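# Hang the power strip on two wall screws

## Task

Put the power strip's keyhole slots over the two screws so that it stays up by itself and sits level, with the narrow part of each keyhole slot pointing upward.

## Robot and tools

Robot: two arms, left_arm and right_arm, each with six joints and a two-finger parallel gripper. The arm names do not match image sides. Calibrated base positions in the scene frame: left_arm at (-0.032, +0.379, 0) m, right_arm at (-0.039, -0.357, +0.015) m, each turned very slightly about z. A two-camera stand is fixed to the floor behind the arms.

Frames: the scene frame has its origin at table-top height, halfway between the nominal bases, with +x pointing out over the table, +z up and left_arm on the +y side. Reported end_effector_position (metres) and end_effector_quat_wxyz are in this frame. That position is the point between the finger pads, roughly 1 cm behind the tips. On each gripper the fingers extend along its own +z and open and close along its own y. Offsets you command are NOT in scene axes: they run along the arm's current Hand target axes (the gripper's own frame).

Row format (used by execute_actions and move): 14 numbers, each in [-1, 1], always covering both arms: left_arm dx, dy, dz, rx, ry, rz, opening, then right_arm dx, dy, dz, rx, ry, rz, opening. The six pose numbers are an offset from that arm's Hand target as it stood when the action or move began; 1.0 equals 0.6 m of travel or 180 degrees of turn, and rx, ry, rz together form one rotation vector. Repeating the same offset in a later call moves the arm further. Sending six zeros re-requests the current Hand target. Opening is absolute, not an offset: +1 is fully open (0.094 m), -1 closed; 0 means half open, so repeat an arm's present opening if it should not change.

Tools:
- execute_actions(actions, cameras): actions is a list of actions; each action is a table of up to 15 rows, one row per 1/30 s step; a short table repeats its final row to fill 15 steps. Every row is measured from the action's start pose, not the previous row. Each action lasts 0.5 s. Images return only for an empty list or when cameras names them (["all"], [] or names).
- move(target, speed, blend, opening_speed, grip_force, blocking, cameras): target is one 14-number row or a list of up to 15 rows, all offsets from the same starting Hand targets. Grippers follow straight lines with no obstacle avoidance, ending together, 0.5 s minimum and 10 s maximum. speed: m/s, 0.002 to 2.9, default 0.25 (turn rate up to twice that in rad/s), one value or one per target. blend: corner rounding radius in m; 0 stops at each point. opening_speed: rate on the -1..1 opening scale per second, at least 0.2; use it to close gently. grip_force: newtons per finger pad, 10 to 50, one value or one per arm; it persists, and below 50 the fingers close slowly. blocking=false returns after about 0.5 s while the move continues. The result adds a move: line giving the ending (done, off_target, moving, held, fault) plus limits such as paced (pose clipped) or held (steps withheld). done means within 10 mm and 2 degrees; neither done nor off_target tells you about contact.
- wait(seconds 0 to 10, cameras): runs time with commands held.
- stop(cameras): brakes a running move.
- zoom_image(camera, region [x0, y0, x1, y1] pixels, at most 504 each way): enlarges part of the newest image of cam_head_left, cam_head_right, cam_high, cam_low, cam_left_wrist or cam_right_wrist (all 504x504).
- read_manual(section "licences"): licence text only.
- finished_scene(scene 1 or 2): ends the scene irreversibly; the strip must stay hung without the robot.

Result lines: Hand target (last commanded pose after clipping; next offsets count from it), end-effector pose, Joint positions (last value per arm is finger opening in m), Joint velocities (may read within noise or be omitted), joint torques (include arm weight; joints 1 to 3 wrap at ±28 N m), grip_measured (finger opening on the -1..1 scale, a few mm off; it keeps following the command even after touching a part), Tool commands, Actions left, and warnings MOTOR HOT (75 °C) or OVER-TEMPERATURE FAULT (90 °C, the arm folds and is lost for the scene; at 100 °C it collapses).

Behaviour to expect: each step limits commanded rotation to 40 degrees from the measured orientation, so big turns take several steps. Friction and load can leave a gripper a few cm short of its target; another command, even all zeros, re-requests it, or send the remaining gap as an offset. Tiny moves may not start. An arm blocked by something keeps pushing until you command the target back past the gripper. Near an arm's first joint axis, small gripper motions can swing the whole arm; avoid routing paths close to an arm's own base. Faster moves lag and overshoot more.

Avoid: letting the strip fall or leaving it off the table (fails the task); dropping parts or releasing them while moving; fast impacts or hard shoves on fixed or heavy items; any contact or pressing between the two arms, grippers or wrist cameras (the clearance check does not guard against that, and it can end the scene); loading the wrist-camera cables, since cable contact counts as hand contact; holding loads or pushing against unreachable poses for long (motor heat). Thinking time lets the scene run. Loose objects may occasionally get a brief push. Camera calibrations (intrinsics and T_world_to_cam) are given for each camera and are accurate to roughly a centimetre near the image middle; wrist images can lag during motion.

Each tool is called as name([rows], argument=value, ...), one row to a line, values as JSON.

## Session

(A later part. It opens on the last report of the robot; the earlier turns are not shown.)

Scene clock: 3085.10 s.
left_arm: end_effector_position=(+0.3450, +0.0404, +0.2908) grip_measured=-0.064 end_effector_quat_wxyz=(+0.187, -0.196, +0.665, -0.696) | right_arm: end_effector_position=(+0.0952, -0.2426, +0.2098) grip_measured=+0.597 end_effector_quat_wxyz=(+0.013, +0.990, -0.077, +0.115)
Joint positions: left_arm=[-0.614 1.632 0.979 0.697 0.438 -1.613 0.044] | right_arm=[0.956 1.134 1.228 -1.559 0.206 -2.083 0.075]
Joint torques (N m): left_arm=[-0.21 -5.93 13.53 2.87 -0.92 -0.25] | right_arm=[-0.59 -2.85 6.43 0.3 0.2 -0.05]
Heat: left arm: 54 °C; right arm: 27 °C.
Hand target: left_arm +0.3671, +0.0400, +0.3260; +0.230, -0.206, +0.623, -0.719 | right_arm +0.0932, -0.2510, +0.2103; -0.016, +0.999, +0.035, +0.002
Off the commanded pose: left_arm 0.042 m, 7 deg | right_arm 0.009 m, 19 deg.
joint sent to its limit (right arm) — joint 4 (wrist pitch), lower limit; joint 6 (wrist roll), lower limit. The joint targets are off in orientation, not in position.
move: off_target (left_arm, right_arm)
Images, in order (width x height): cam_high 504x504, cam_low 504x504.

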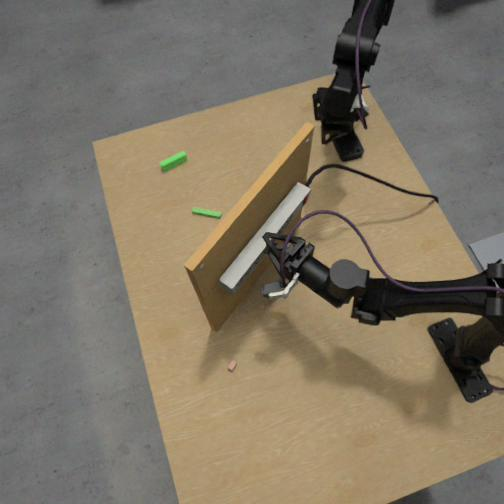

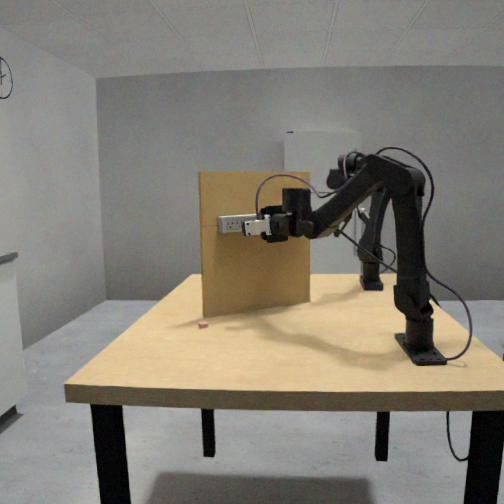

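move([
  [-0.005,0.005,0.012,0,0,0,-1,0,0,0,0,0,0,0.6],
  [-0.005,0.04,0.01,-0.01,0,0,-1,0,0,0,0,0,0,0.6],
], speed=0.03, blend=0.002, cameras=["cam_high","cam_low"])

zoom_image(camera="cam_high", region=[200, 180, 320, 300])

zoom_image(camera="cam_low", region=[190, 190, 310, 280])

Scene clock: 3095.97 s.
left_arm: end_effector_position=(+0.3444, +0.0384, +0.2901) grip_measured=-0.064 end_effector_quat_wxyz=(+0.180, -0.182, +0.666, -0.701) | right_arm: end_effector_position=(+0.0952, -0.2426, +0.2098) grip_measured=+0.597 end_effector_quat_wxyz=(+0.013, +0.990, -0.077, +0.115)
Joint positions: left_arm=[-0.605 1.65 0.984 0.719 0.48 -1.611 0.044] | right_arm=[0.956 1.134 1.228 -1.559 0.206 -2.083 0.075]
Joint torques (N m): left_arm=[-1.22 -2.99 12.7 2.84 -1.29 -0.16] | right_arm=[-0.58 -2.85 6.45 0.3 0.2 -0.05]
Heat: left arm: 55 °C; right arm: 27 °C.
Hand target: left_arm +0.3747, +0.0341, +0.3031; +0.227, -0.209, +0.634, -0.709 | right_arm +0.0932, -0.2510, +0.2103; -0.016, +0.999, +0.035, +0.002
Off the commanded pose: left_arm 0.033 m, 7 deg | right_arm 0.009 m, 19 deg.
joint sent to its limit (right arm) — joint 4 (wrist pitch), lower limit; joint 6 (wrist roll), lower limit. The joint targets are off in orientation, not in position.
move: off_target (left_arm, right_arm)
Images, in order (width x height): cam_high 504x504, cam_low 504x504.

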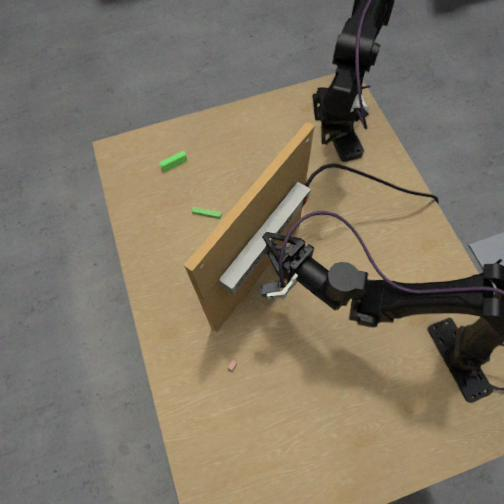

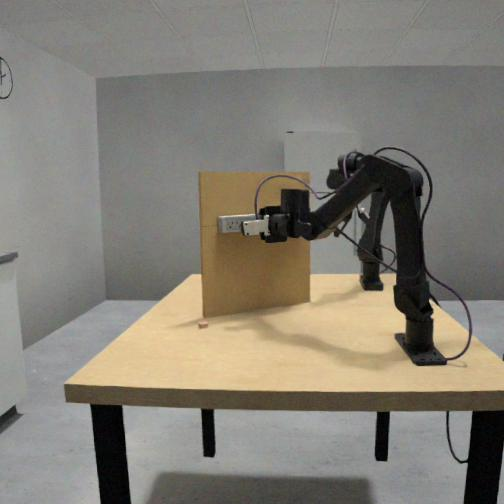

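Scaled by 4.200 from the camera's 504x504 image, which has a finer 720x720 frame.

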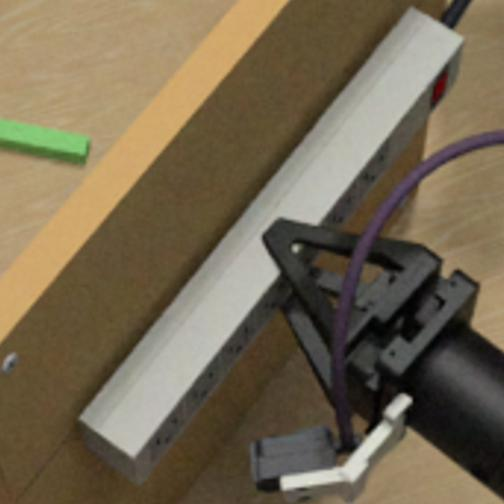

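Scaled by 4.200 from the camera's 504x504 image, which has a finer 720x720 frame.

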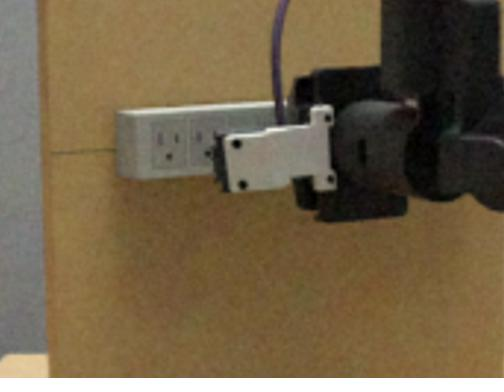

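move([
  [0.01,0.02,-0.01,-0.01,0,0,-1,0,0,0,0,0,0,0.6],
  [-0.006,0.03,-0.01,-0.015,0,0,-1,0,0,0,0,0,0,0.6],
  [0.0,0.045,-0.01,-0.02,0,0,-1,0,0,0,0,0,0,0.6],
], speed=0.04, blend=0.002, cameras=["cam_high","cam_low"])

zoom_image(camera="cam_high", region=[200, 180, 320, 300])

zoom_image(camera="cam_low", region=[190, 190, 310, 280])

Scene clock: 3103.40 s.
left_arm: end_effector_position=(+0.3443, +0.0385, +0.2886) grip_measured=-0.064 end_effector_quat_wxyz=(+0.182, -0.174, +0.665, -0.703) | right_arm: end_effector_position=(+0.0952, -0.2426, +0.2098) grip_measured=+0.597 end_effector_quat_wxyz=(+0.013, +0.990, -0.077, +0.115)
Joint positions: left_arm=[-0.601 1.657 0.979 0.739 0.492 -1.602 0.044] | right_arm=[0.956 1.134 1.228 -1.559 0.206 -2.083 0.075]
Joint torques (N m): left_arm=[-1.14 -2.78 9.47 2.39 -1.42 0.13] | right_arm=[-0.59 -2.85 6.45 0.3 0.2 -0.05]
Heat: left arm: 55 °C; right arm: 27 °C.
Hand target: left_arm +0.3727, +0.0364, +0.2755; +0.220, -0.216, +0.656, -0.688 | right_arm +0.0932, -0.2510, +0.2103; -0.016, +0.999, +0.035, +0.002
Off the commanded pose: left_arm 0.031 m, 7 deg | right_arm 0.009 m, 19 deg.
joint sent to its limit (right arm) — joint 4 (wrist pitch), lower limit; joint 6 (wrist roll), lower limit. The joint targets are off in orientation, not in position.
move: off_target (left_arm, right_arm)
Images, in order (width x height): cam_high 504x504, cam_low 504x504.

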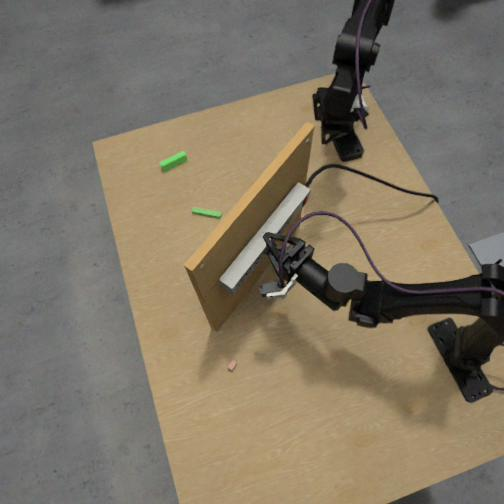

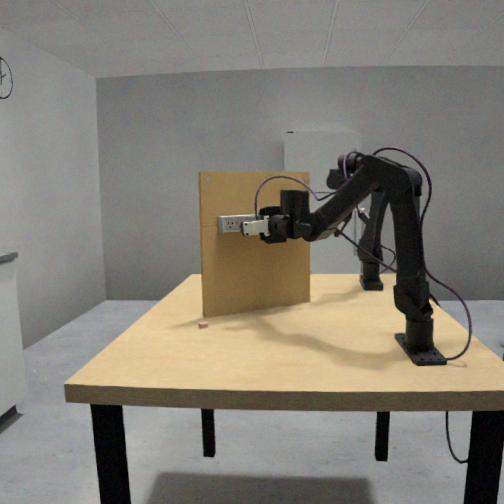

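Scaled by 4.200 from the camera's 504x504 image, which has a finer 720x720 frame.

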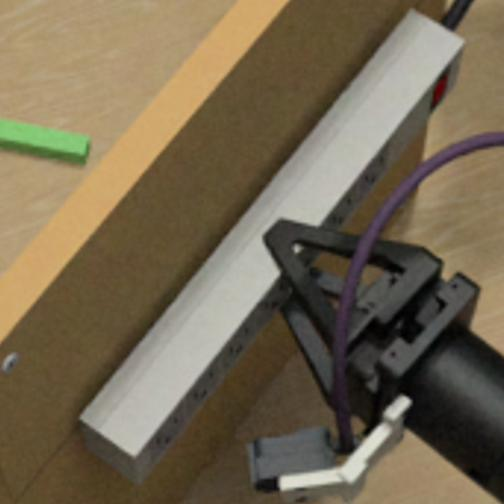

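Scaled by 4.200 from the camera's 504x504 image, which has a finer 720x720 frame.

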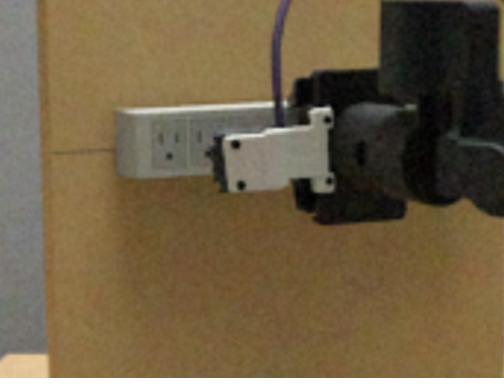

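move([
  [0.0,0.02,-0.015,-0.01,0,0,-1,0,0,0,0,0,0,0.6],
  [-0.008,0.03,-0.015,-0.01,0,0,-1,0,0,0,0,0,0,0.6],
  [0.008,0.03,-0.015,-0.01,0,0,-1,0,0,0,0,0,0,0.6],
  [-0.004,0.035,-0.012,-0.02,0,0,-1,0,0,0,0,0,0,0.6],
], speed=0.04, blend=0.002, cameras=["cam_high","cam_low"])

zoom_image(camera="cam_high", region=[200, 180, 320, 300])

zoom_image(camera="cam_low", region=[190, 190, 310, 280])

Scene clock: 3114.07 s.
left_arm: end_effector_position=(+0.3436, +0.0393, +0.2856) grip_measured=-0.064 end_effector_quat_wxyz=(+0.197, -0.169, +0.657, -0.708) | right_arm: end_effector_position=(+0.0952, -0.2426, +0.2098) grip_measured=+0.597 end_effector_quat_wxyz=(+0.013, +0.990, -0.077, +0.115)
Joint positions: left_arm=[-0.607 1.668 0.948 0.809 0.471 -1.593 0.044] | right_arm=[0.956 1.134 1.228 -1.559 0.206 -2.083 0.075]
Joint torques (N m): left_arm=[0.85 -4.49 8.55 1.33 -1.05 0.3] | right_arm=[-0.58 -2.85 6.43 0.3 0.2 -0.05]
Heat: left arm: 53 °C; right arm: 27 °C.
Hand target: left_arm +0.3709, +0.0428, +0.2542; +0.214, -0.223, +0.678, -0.667 | right_arm +0.0932, -0.2510, +0.2103; -0.016, +0.999, +0.035, +0.002
Off the commanded pose: left_arm 0.042 m, 8 deg | right_arm 0.009 m, 19 deg.
joint sent to its limit (right arm) — joint 4 (wrist pitch), lower limit; joint 6 (wrist roll), lower limit. The joint targets are off in orientation, not in position.
move: off_target (left_arm, right_arm)
Images, in order (width x height): cam_high 504x504, cam_low 504x504.

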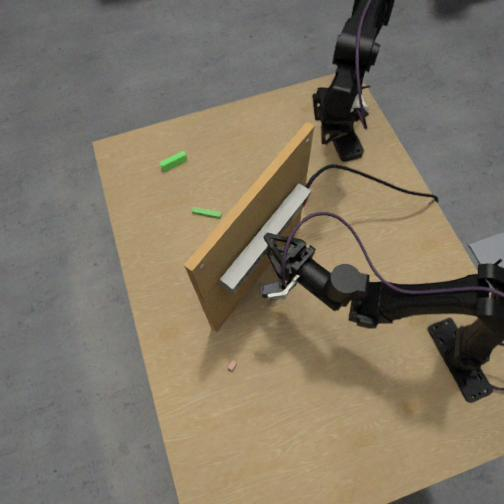

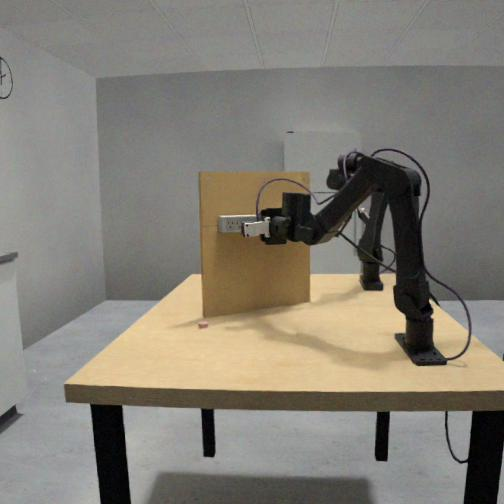

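Scaled by 4.200 from the camera's 504x504 image, which has a finer 720x720 frame.

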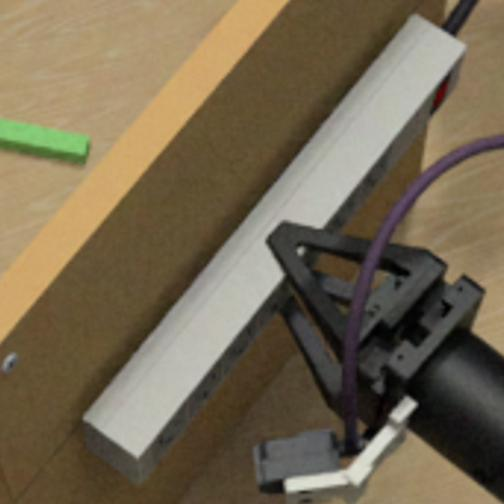

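Scaled by 4.200 from the camera's 504x504 image, which has a finer 720x720 frame.

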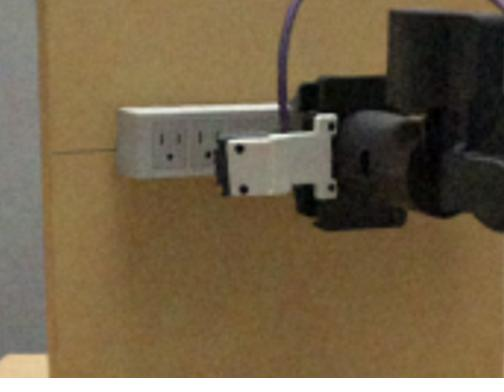

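move([
  [0.004,0.03,0.0,-0.06,0,0,-1,0,0,0,0,0,0,0.6],
  [-0.012,0.04,0.0,-0.07,0,0,-1,0,0,0,0,0,0,0.6],
  [0.004,0.04,0.0,-0.07,0,0,-1,0,0,0,0,0,0,0.6],
  [-0.006,0.04,0.01,-0.07,0,0,-1,0,0,0,0,0,0,0.6],
], speed=0.05, blend=0.002, cameras=["cam_high","cam_low"])

zoom_image(camera="cam_high", region=[200, 180, 320, 300])

zoom_image(camera="cam_low", region=[190, 190, 310, 280])

Scene clock: 3126.33 s.
left_arm: end_effector_position=(+0.3445, +0.0382, +0.2717) grip_measured=-0.064 end_effector_quat_wxyz=(+0.187, -0.164, +0.723, -0.644) | right_arm: end_effector_position=(+0.0952, -0.2426, +0.2098) grip_measured=+0.597 end_effector_quat_wxyz=(+0.013, +0.990, -0.077, +0.115)
Joint positions: left_arm=[-0.601 1.628 1.046 0.469 0.494 -1.458 0.044] | right_arm=[0.956 1.134 1.228 -1.559 0.206 -2.083 0.075]
Joint torques (N m): left_arm=[-0.02 -2.47 10.29 1.14 -1.33 -0.32] | right_arm=[-0.58 -2.85 6.43 0.3 0.2 -0.05]
Heat: left arm: 51 °C; right arm: 27 °C.
Hand target: left_arm +0.3770, +0.0403, +0.2301; +0.188, -0.245, +0.747, -0.589 | right_arm +0.0932, -0.2510, +0.2103; -0.016, +0.999, +0.035, +0.002
Off the commanded pose: left_arm 0.053 m, 12 deg | right_arm 0.009 m, 19 deg.
joint sent to its limit (right arm) — joint 4 (wrist pitch), lower limit; joint 6 (wrist roll), lower limit. The joint targets are off in orientation, not in position.
move: off_target (left_arm, right_arm)
Images, in order (width x height): cam_high 504x504, cam_low 504x504.

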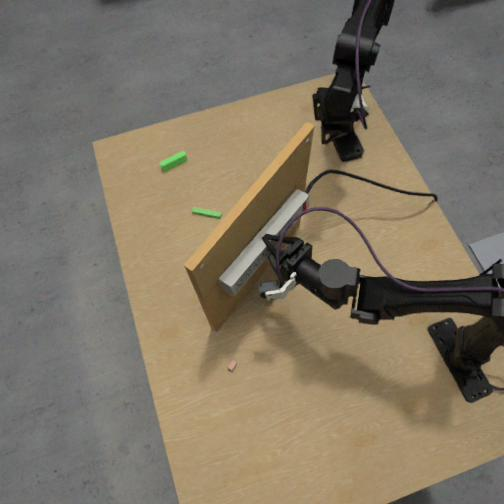

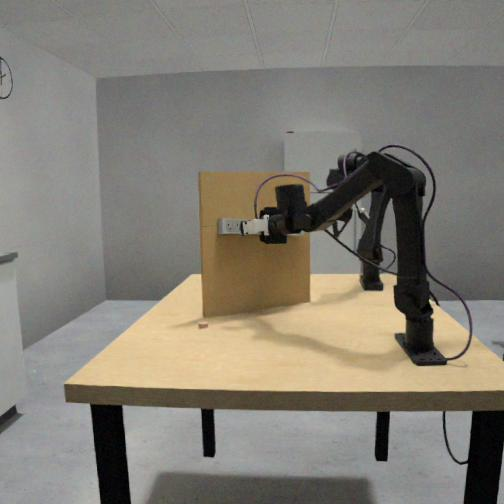

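Scaled by 4.200 from the camera's 504x504 image, which has a finer 720x720 frame.

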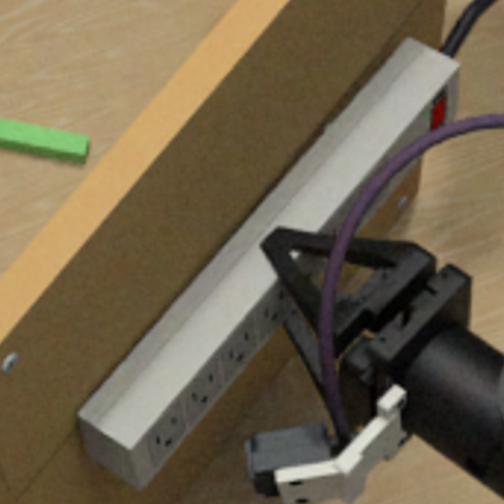

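Scaled by 4.200 from the camera's 504x504 image, which has a finer 720x720 frame.

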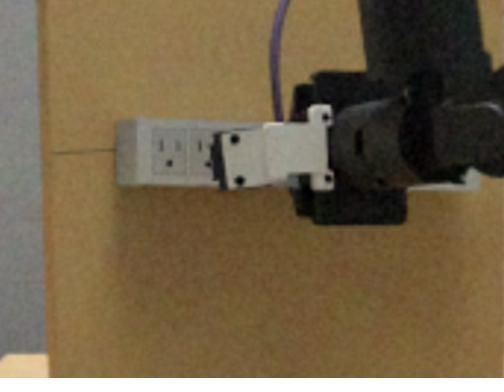

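move([
  [0,-0.05,-0.06,0.05,0,-0.02,-1,0,0,0,0,0,0,0.6],
  [0.0,-0.085,-0.05,0.06,0,-0.02,-1,0,0,0,0,0,0,0.6],
  [0.0,-0.085,0.03,0.06,0,-0.02,-1,0,0,0,0,0,0,0.6],
], speed=0.1, cameras=["cam_high","cam_low"])

zoom_image(camera="cam_high", region=[200, 180, 320, 300])

zoom_image(camera="cam_low", region=[190, 190, 310, 280])

Scene clock: 3142.23 s.
left_arm: end_effector_position=(+0.3580, +0.0403, +0.2436) grip_measured=-0.064 end_effector_quat_wxyz=(+0.141, -0.241, +0.725, -0.630) | right_arm: end_effector_position=(+0.0952, -0.2426, +0.2098) grip_measured=+0.597 end_effector_quat_wxyz=(+0.013, +0.990, -0.077, +0.115)
Joint positions: left_arm=[-0.593 1.679 1.055 0.436 0.462 -1.588 0.044] | right_arm=[0.956 1.134 1.228 -1.559 0.206 -2.083 0.075]
Joint torques (N m): left_arm=[-3.29 -1.99 16.59 3.48 -1.17 -0.55] | right_arm=[-0.58 -2.85 6.43 0.3 0.2 -0.05]
Heat: left arm: 51 °C; right arm: 27 °C.
Hand target: left_arm +0.3946, +0.0166, +0.2754; +0.191, -0.250, +0.680, -0.662 | right_arm +0.0932, -0.2510, +0.2103; -0.016, +0.999, +0.035, +0.002
Off the commanded pose: left_arm 0.054 m, 9 deg | right_arm 0.009 m, 19 deg.
joint sent to its limit (right arm) — joint 4 (wrist pitch), lower limit; joint 6 (wrist roll), lower limit. The joint targets are off in orientation, not in position.
move: off_target (left_arm, right_arm)
Images, in order (width x height): cam_high 504x504, cam_low 504x504.

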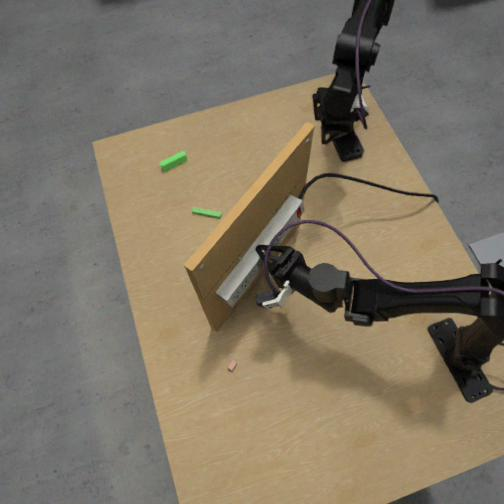

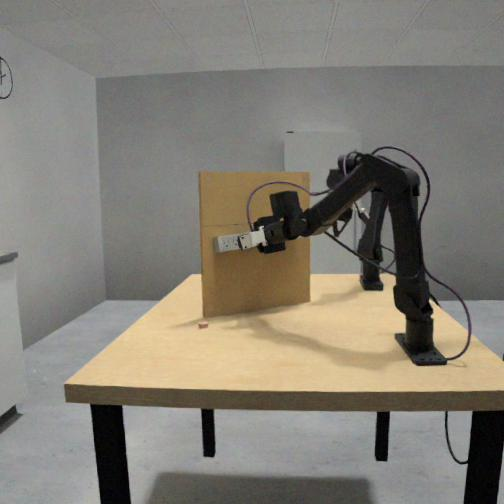

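Scaled by 4.200 from the camera's 504x504 image, which has a finer 720x720 frame.

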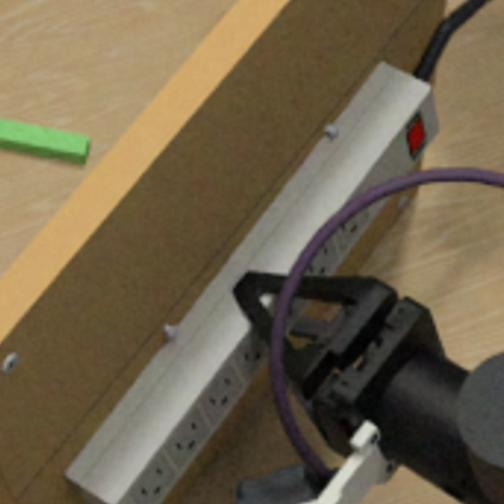

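Scaled by 4.200 from the camera's 504x504 image, which has a finer 720x720 frame.

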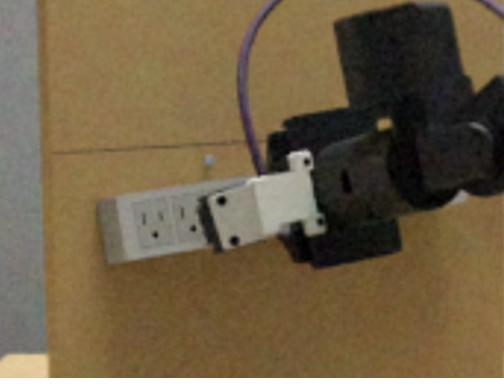

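move([
  [0,0,-0.1,0.02,0,0.022,-1,0,0,0,0,0,0,0.6],
  [0.005,-0.06,-0.1,0.025,0,0.022,-1,0,0,0,0,0,0,0.6],
], speed=0.1, cameras=["cam_high","cam_low"])

zoom_image(camera="cam_high", region=[200, 180, 320, 300])

zoom_image(camera="cam_low", region=[190, 190, 310, 280])

Scene clock: 3156.87 s.
left_arm: end_effector_position=(+0.3534, +0.0583, +0.2597) grip_measured=-0.064 end_effector_quat_wxyz=(+0.183, -0.235, +0.705, -0.644) | right_arm: end_effector_position=(+0.0952, -0.2426, +0.2098) grip_measured=+0.597 end_effector_quat_wxyz=(+0.013, +0.990, -0.077, +0.115)
Joint positions: left_arm=[-0.581 1.605 0.974 0.516 0.421 -1.568 0.044] | right_arm=[0.956 1.134 1.228 -1.559 0.206 -2.083 0.075]
Joint torques (N m): left_arm=[0.59 -12.01 11.12 2.86 -0.23 -0.2] | right_arm=[-0.57 -2.85 6.45 0.3 0.2 -0.05]
Heat: left arm: 52 °C; right arm: 27 °C.
Hand target: left_arm +0.3597, +0.0632, +0.3145; +0.224, -0.218, +0.662, -0.682 | right_arm +0.0932, -0.2510, +0.2103; -0.016, +0.999, +0.035, +0.002
Off the commanded pose: left_arm 0.055 m, 8 deg | right_arm 0.009 m, 19 deg.
joint sent to its limit (right arm) — joint 4 (wrist pitch), lower limit; joint 6 (wrist roll), lower limit. The joint targets are off in orientation, not in position.
move: off_target (left_arm, right_arm)
Images, in order (width x height): cam_high 504x504, cam_low 504x504.

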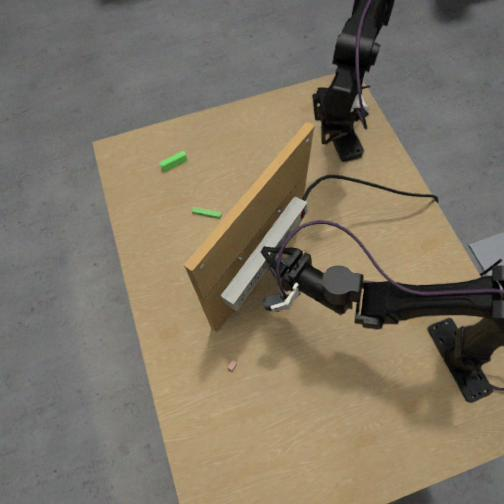

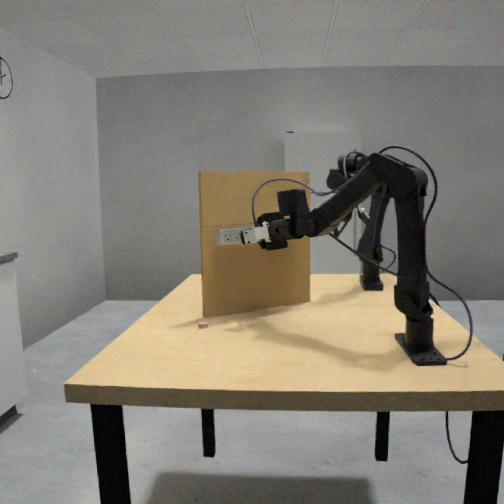

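Scaled by 4.200 from the camera's 504x504 image, which has a finer 720x720 frame.

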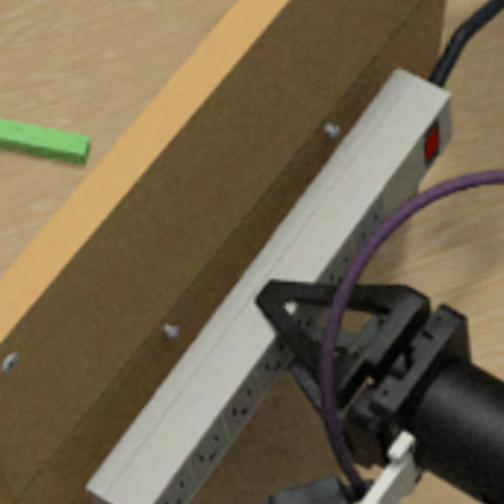

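Scaled by 4.200 from the camera's 504x504 image, which has a finer 720x720 frame.

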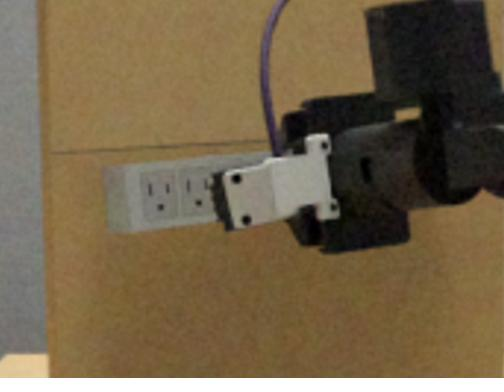

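move(target=[0.026,-0.038,0.0,0.01,0.013,0.01,-1,0,0,0,0,0,0,0.6], speed=0.1, cameras=["cam_high","cam_low"])

zoom_image(camera="cam_high", region=[200, 180, 320, 300])

zoom_image(camera="cam_low", region=[190, 190, 310, 280])

Scene clock: 3170.90 s.
left_arm: end_effector_position=(+0.3454, +0.0519, +0.2792) grip_measured=-0.064 end_effector_quat_wxyz=(+0.187, -0.214, +0.702, -0.652) | right_arm: end_effector_position=(+0.0952, -0.2426, +0.2098) grip_measured=+0.597 end_effector_quat_wxyz=(+0.013, +0.990, -0.077, +0.115)
Joint positions: left_arm=[-0.598 1.578 1.002 0.49 0.429 -1.551 0.044] | right_arm=[0.956 1.134 1.228 -1.559 0.206 -2.083 0.075]
Joint torques (N m): left_arm=[0.05 -11.97 11.67 2.87 -0.2 -0.17] | right_arm=[-0.58 -2.85 6.43 0.3 0.2 -0.05]
Heat: left arm: 51 °C; right arm: 27 °C.
Hand target: left_arm +0.3468, +0.0545, +0.3373; +0.224, -0.190, +0.659, -0.692 | right_arm +0.0932, -0.2510, +0.2103; -0.016, +0.999, +0.035, +0.002
Off the commanded pose: left_arm 0.058 m, 8 deg | right_arm 0.009 m, 19 deg.
joint sent to its limit (right arm) — joint 4 (wrist pitch), lower limit; joint 6 (wrist roll), lower limit. The joint targets are off in orientation, not in position.
move: off_target (left_arm, right_arm)
Images, in order (width x height): cam_high 504x504, cam_low 504x504.

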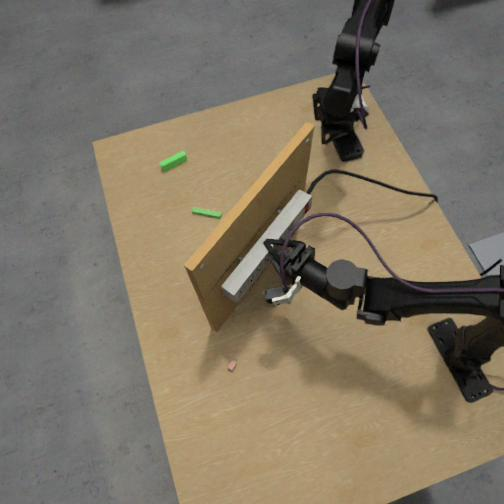

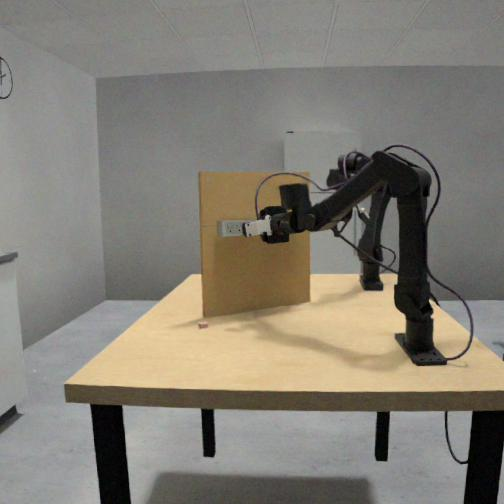

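Scaled by 4.200 from the camera's 504x504 image, which has a finer 720x720 frame.

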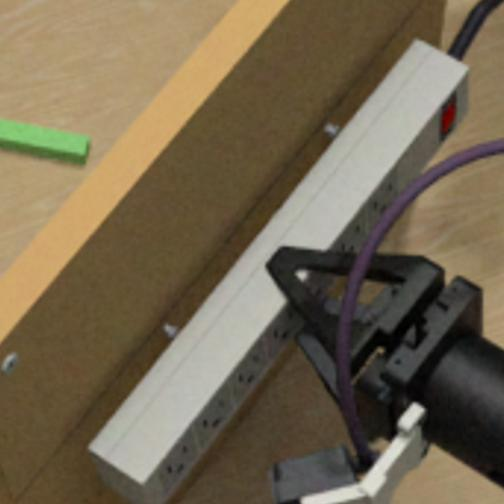

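Scaled by 4.200 from the camera's 504x504 image, which has a finer 720x720 frame.

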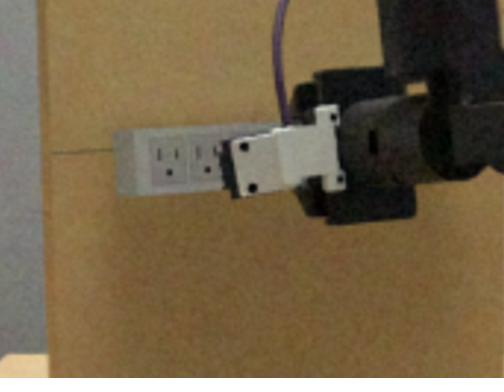

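move(target=[0.012,0.011,0.065,0.01,0.0,0.0,-1,0,0,0,0,0,0,0.6], speed=0.08, cameras=["cam_high","cam_low"])

zoom_image(camera="cam_high", region=[200, 180, 320, 300])

zoom_image(camera="cam_low", region=[190, 190, 310, 280])

Scene clock: 3195.77 s.
left_arm: end_effector_position=(+0.3401, +0.0314, +0.2971) grip_measured=-0.064 end_effector_quat_wxyz=(+0.187, -0.189, +0.694, -0.669) | right_arm: end_effector_position=(+0.0952, -0.2426, +0.2098) grip_measured=+0.597 end_effector_quat_wxyz=(+0.013, +0.990, -0.077, +0.115)
Joint positions: left_arm=[-0.639 1.604 1.056 0.51 0.426 -1.549 0.044] | right_arm=[0.956 1.134 1.228 -1.559 0.206 -2.083 0.075]
Joint torques (N m): left_arm=[-1.58 -3.56 14.6 3.45 -0.76 -0.32] | right_arm=[-0.58 -2.85 6.43 0.3 0.2 -0.05]
Heat: left arm: 52 °C; right arm: 27 °C.
Hand target: left_arm +0.3631, +0.0180, +0.3328; +0.227, -0.187, +0.648, -0.703 | right_arm +0.0932, -0.2510, +0.2103; -0.016, +0.999, +0.035, +0.002
Off the commanded pose: left_arm 0.045 m, 8 deg | right_arm 0.009 m, 19 deg.
joint sent to its limit (right arm) — joint 4 (wrist pitch), lower limit; joint 6 (wrist roll), lower limit. The joint targets are off in orientation, not in position.
move: off_target (left_arm, right_arm)
Images, in order (width x height): cam_high 504x504, cam_low 504x504.

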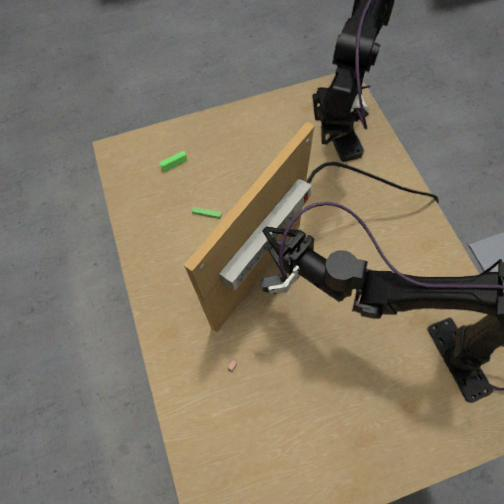

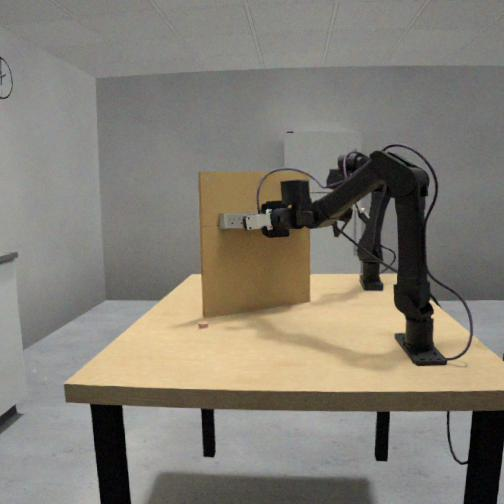

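Scaled by 4.200 from the camera's 504x504 image, which has a finer 720x720 frame.

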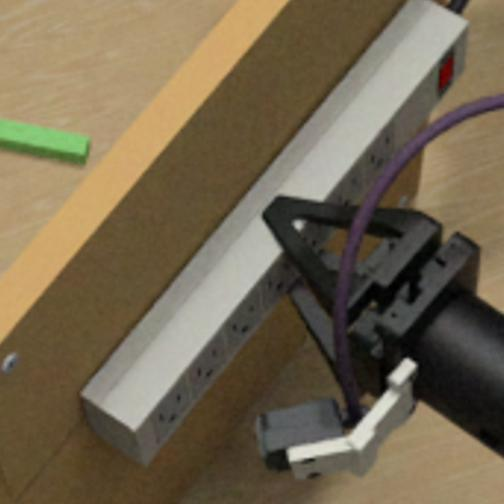

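Scaled by 4.200 from the camera's 504x504 image, which has a finer 720x720 frame.

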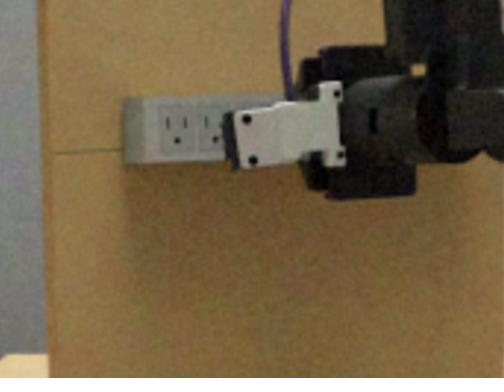

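move([
  [0,0.0,-0.07,0.0,0,0,-1,0,0,0,0,0,0,0.6],
  [0,0.035,-0.07,0.015,0,0,-1,0,0,0,0,0,0,0.6],
  [-0.003,0.035,0.0,0.015,0,0,-1,0,0,0,0,0,0,0.6],
], speed=0.08, cameras=["cam_high","cam_low"])

zoom_image(camera="cam_high", region=[200, 180, 320, 300])

zoom_image(camera="cam_low", region=[190, 190, 310, 280])

Scene clock: 3206.47 s.
left_arm: end_effector_position=(+0.3443, +0.0321, +0.2761) grip_measured=-0.064 end_effector_quat_wxyz=(+0.198, -0.182, +0.671, -0.692) | right_arm: end_effector_position=(+0.0952, -0.2426, +0.2098) grip_measured=+0.597 end_effector_quat_wxyz=(+0.013, +0.990, -0.077, +0.115)
Joint positions: left_arm=[-0.633 1.672 0.963 0.748 0.426 -1.573 0.044] | right_arm=[0.956 1.134 1.228 -1.559 0.206 -2.083 0.075]
Joint torques (N m): left_arm=[-1.89 -4.3 15.98 2.92 -0.75 -0.29] | right_arm=[-0.58 -2.85 6.43 0.3 0.2 -0.05]
Heat: left arm: 52 °C; right arm: 27 °C.
Hand target: left_arm +0.3662, +0.0178, +0.3120; +0.232, -0.181, +0.631, -0.718 | right_arm +0.0932, -0.2510, +0.2103; -0.016, +0.999, +0.035, +0.002
Off the commanded pose: left_arm 0.044 m, 7 deg | right_arm 0.009 m, 19 deg.
joint sent to its limit (right arm) — joint 4 (wrist pitch), lower limit; joint 6 (wrist roll), lower limit. The joint targets are off in orientation, not in position.
move: off_target (left_arm, right_arm)
Images, in order (width x height): cam_high 504x504, cam_low 504x504.

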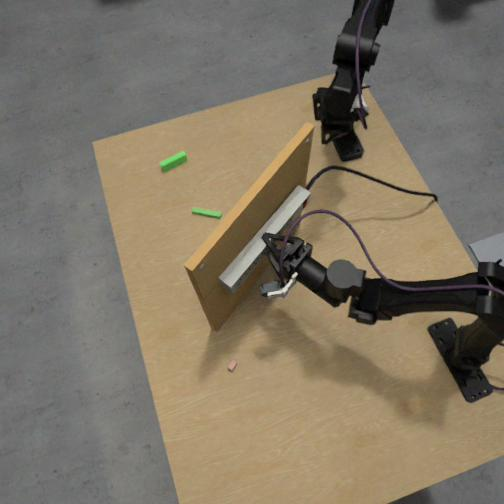

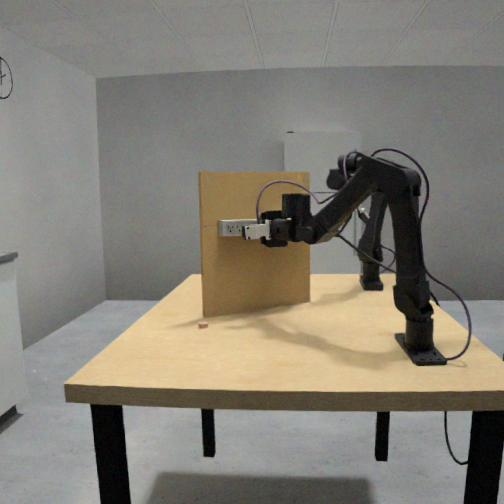

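Scaled by 4.200 from the camera's 504x504 image, which has a finer 720x720 frame.

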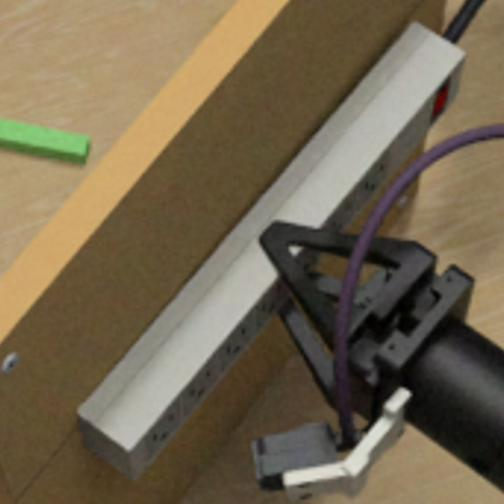

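Scaled by 4.200 from the camera's 504x504 image, which has a finer 720x720 frame.

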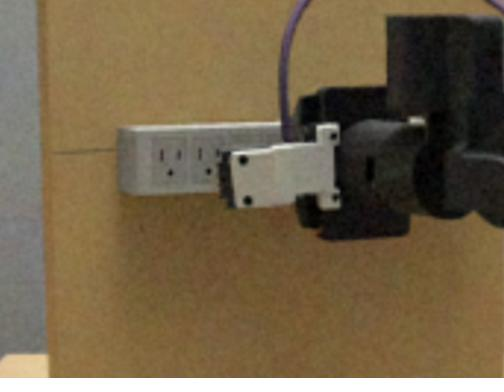

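move([
  [0,0,-0.03,0.0,-0.012,-0.03,-1,0,0,0,0,0,0,0.6],
  [0,0.0,0.0,0.0,-0.018,-0.03,-1,0,0,0,0,0,0,0.6],
], speed=0.06, cameras=["cam_high","cam_low"])

zoom_image(camera="cam_high", region=[200, 180, 320, 300])

zoom_image(camera="cam_low", region=[190, 190, 310, 280])

Scene clock: 3218.93 s.
left_arm: end_effector_position=(+0.3467, +0.0301, +0.2789) grip_measured=-0.064 end_effector_quat_wxyz=(+0.194, -0.207, +0.661, -0.695) | right_arm: end_effector_position=(+0.0952, -0.2426, +0.2098) grip_measured=+0.597 end_effector_quat_wxyz=(+0.013, +0.990, -0.077, +0.115)
Joint positions: left_arm=[-0.65 1.673 0.97 0.746 0.376 -1.618 0.044] | right_arm=[0.956 1.134 1.228 -1.559 0.206 -2.083 0.075]
Joint torques (N m): left_arm=[-2.84 -4.85 14.94 2.78 -1.04 -0.81] | right_arm=[-0.58 -2.85 6.43 0.3 0.2 -0.05]
Heat: left arm: 53 °C; right arm: 27 °C.
Hand target: left_arm +0.3663, +0.0179, +0.3120; +0.215, -0.231, +0.615, -0.723 | right_arm +0.0932, -0.2510, +0.2103; -0.016, +0.999, +0.035, +0.002
Off the commanded pose: left_arm 0.040 m, 7 deg | right_arm 0.009 m, 19 deg.
joint sent to its limit (right arm) — joint 4 (wrist pitch), lower limit; joint 6 (wrist roll), lower limit. The joint targets are off in orientation, not in position.
move: off_target (left_arm, right_arm)
Images, in order (width x height): cam_high 504x504, cam_low 504x504.

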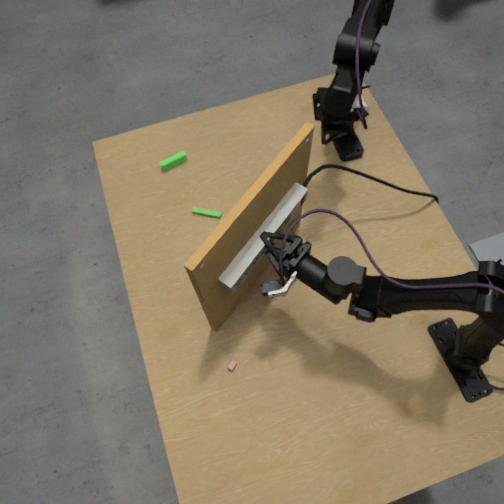

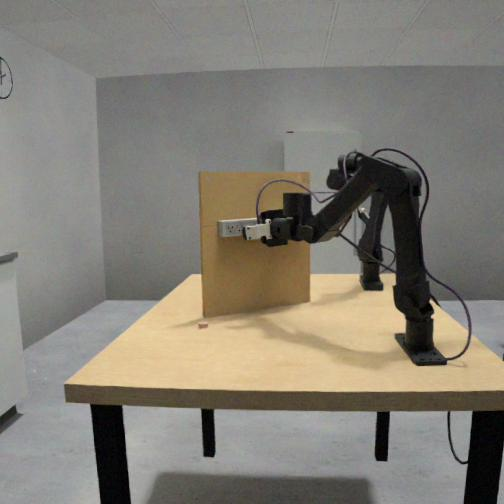

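Scaled by 4.200 from the camera's 504x504 image, which has a finer 720x720 frame.

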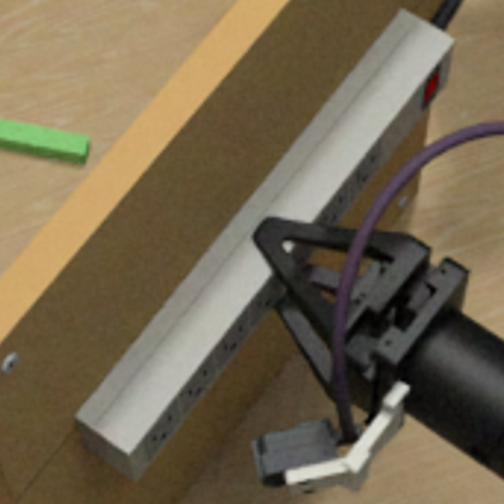

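Scaled by 4.200 from the camera's 504x504 image, which has a finer 720x720 frame.

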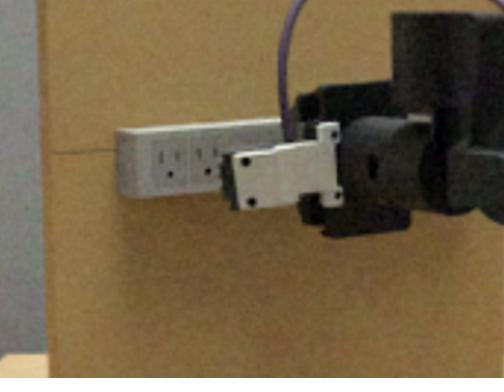

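move([
  [0,0.03,0.01,-0.01,0.0,0.01,-1,0,0,0,0,0,0,0.6],
  [0,0.06,0.005,-0.025,0.0,0.01,-1,0,0,0,0,0,0,0.6],
], speed=0.04, blend=0.002, cameras=["cam_high","cam_low"])

zoom_image(camera="cam_high", region=[200, 180, 320, 300])

zoom_image(camera="cam_low", region=[190, 190, 310, 280])

Scene clock: 3228.50 s.
left_arm: end_effector_position=(+0.3470, +0.0291, +0.2779) grip_measured=-0.064 end_effector_quat_wxyz=(+0.196, -0.204, +0.661, -0.695) | right_arm: end_effector_position=(+0.0952, -0.2426, +0.2098) grip_measured=+0.597 end_effector_quat_wxyz=(+0.013, +0.990, -0.077, +0.115)
Joint positions: left_arm=[-0.65 1.679 0.97 0.754 0.378 -1.612 0.044] | right_arm=[0.956 1.134 1.228 -1.559 0.206 -2.083 0.075]
Joint torques (N m): left_arm=[-3.89 -1.2 13.96 2.49 -1.16 -0.14] | right_arm=[-0.58 -2.85 6.43 0.3 0.2 -0.05]
Heat: left arm: 52 °C; right arm: 27 °C.
Hand target: left_arm +0.3690, +0.0100, +0.2767; +0.217, -0.230, +0.647, -0.694 | right_arm +0.0932, -0.2510, +0.2103; -0.016, +0.999, +0.035, +0.002
Off the commanded pose: left_arm 0.029 m, 4 deg | right_arm 0.009 m, 19 deg.
joint sent to its limit (right arm) — joint 4 (wrist pitch), lower limit; joint 6 (wrist roll), lower limit. The joint targets are off in orientation, not in position.
move: off_target (left_arm, right_arm)
Images, in order (width x height): cam_high 504x504, cam_low 504x504.

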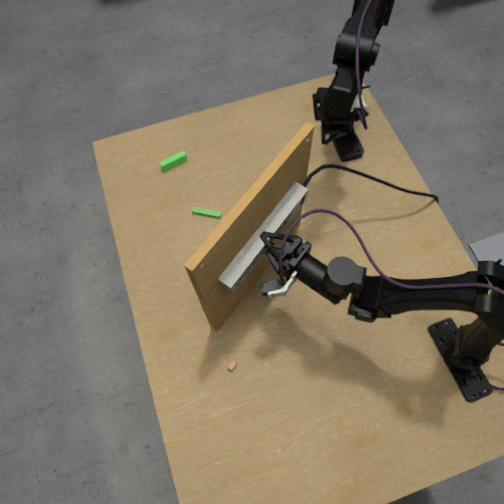

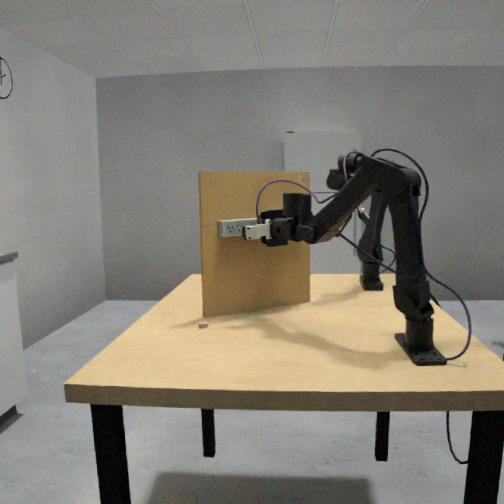

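Scaled by 4.200 from the camera's 504x504 image, which has a finer 720x720 frame.

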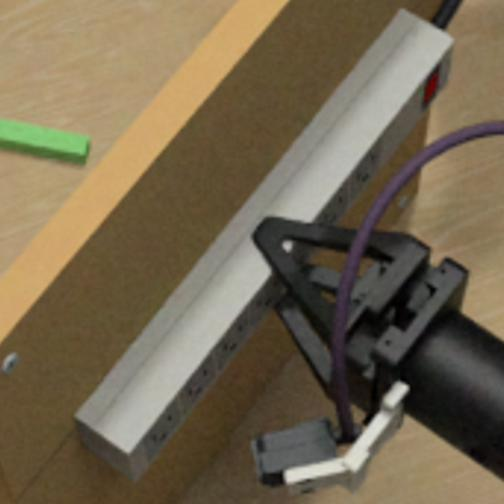

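Scaled by 4.200 from the camera's 504x504 image, which has a finer 720x720 frame.

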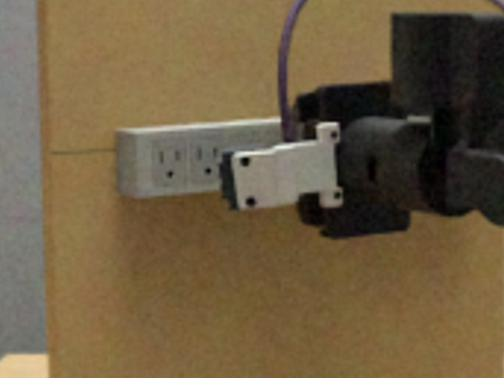

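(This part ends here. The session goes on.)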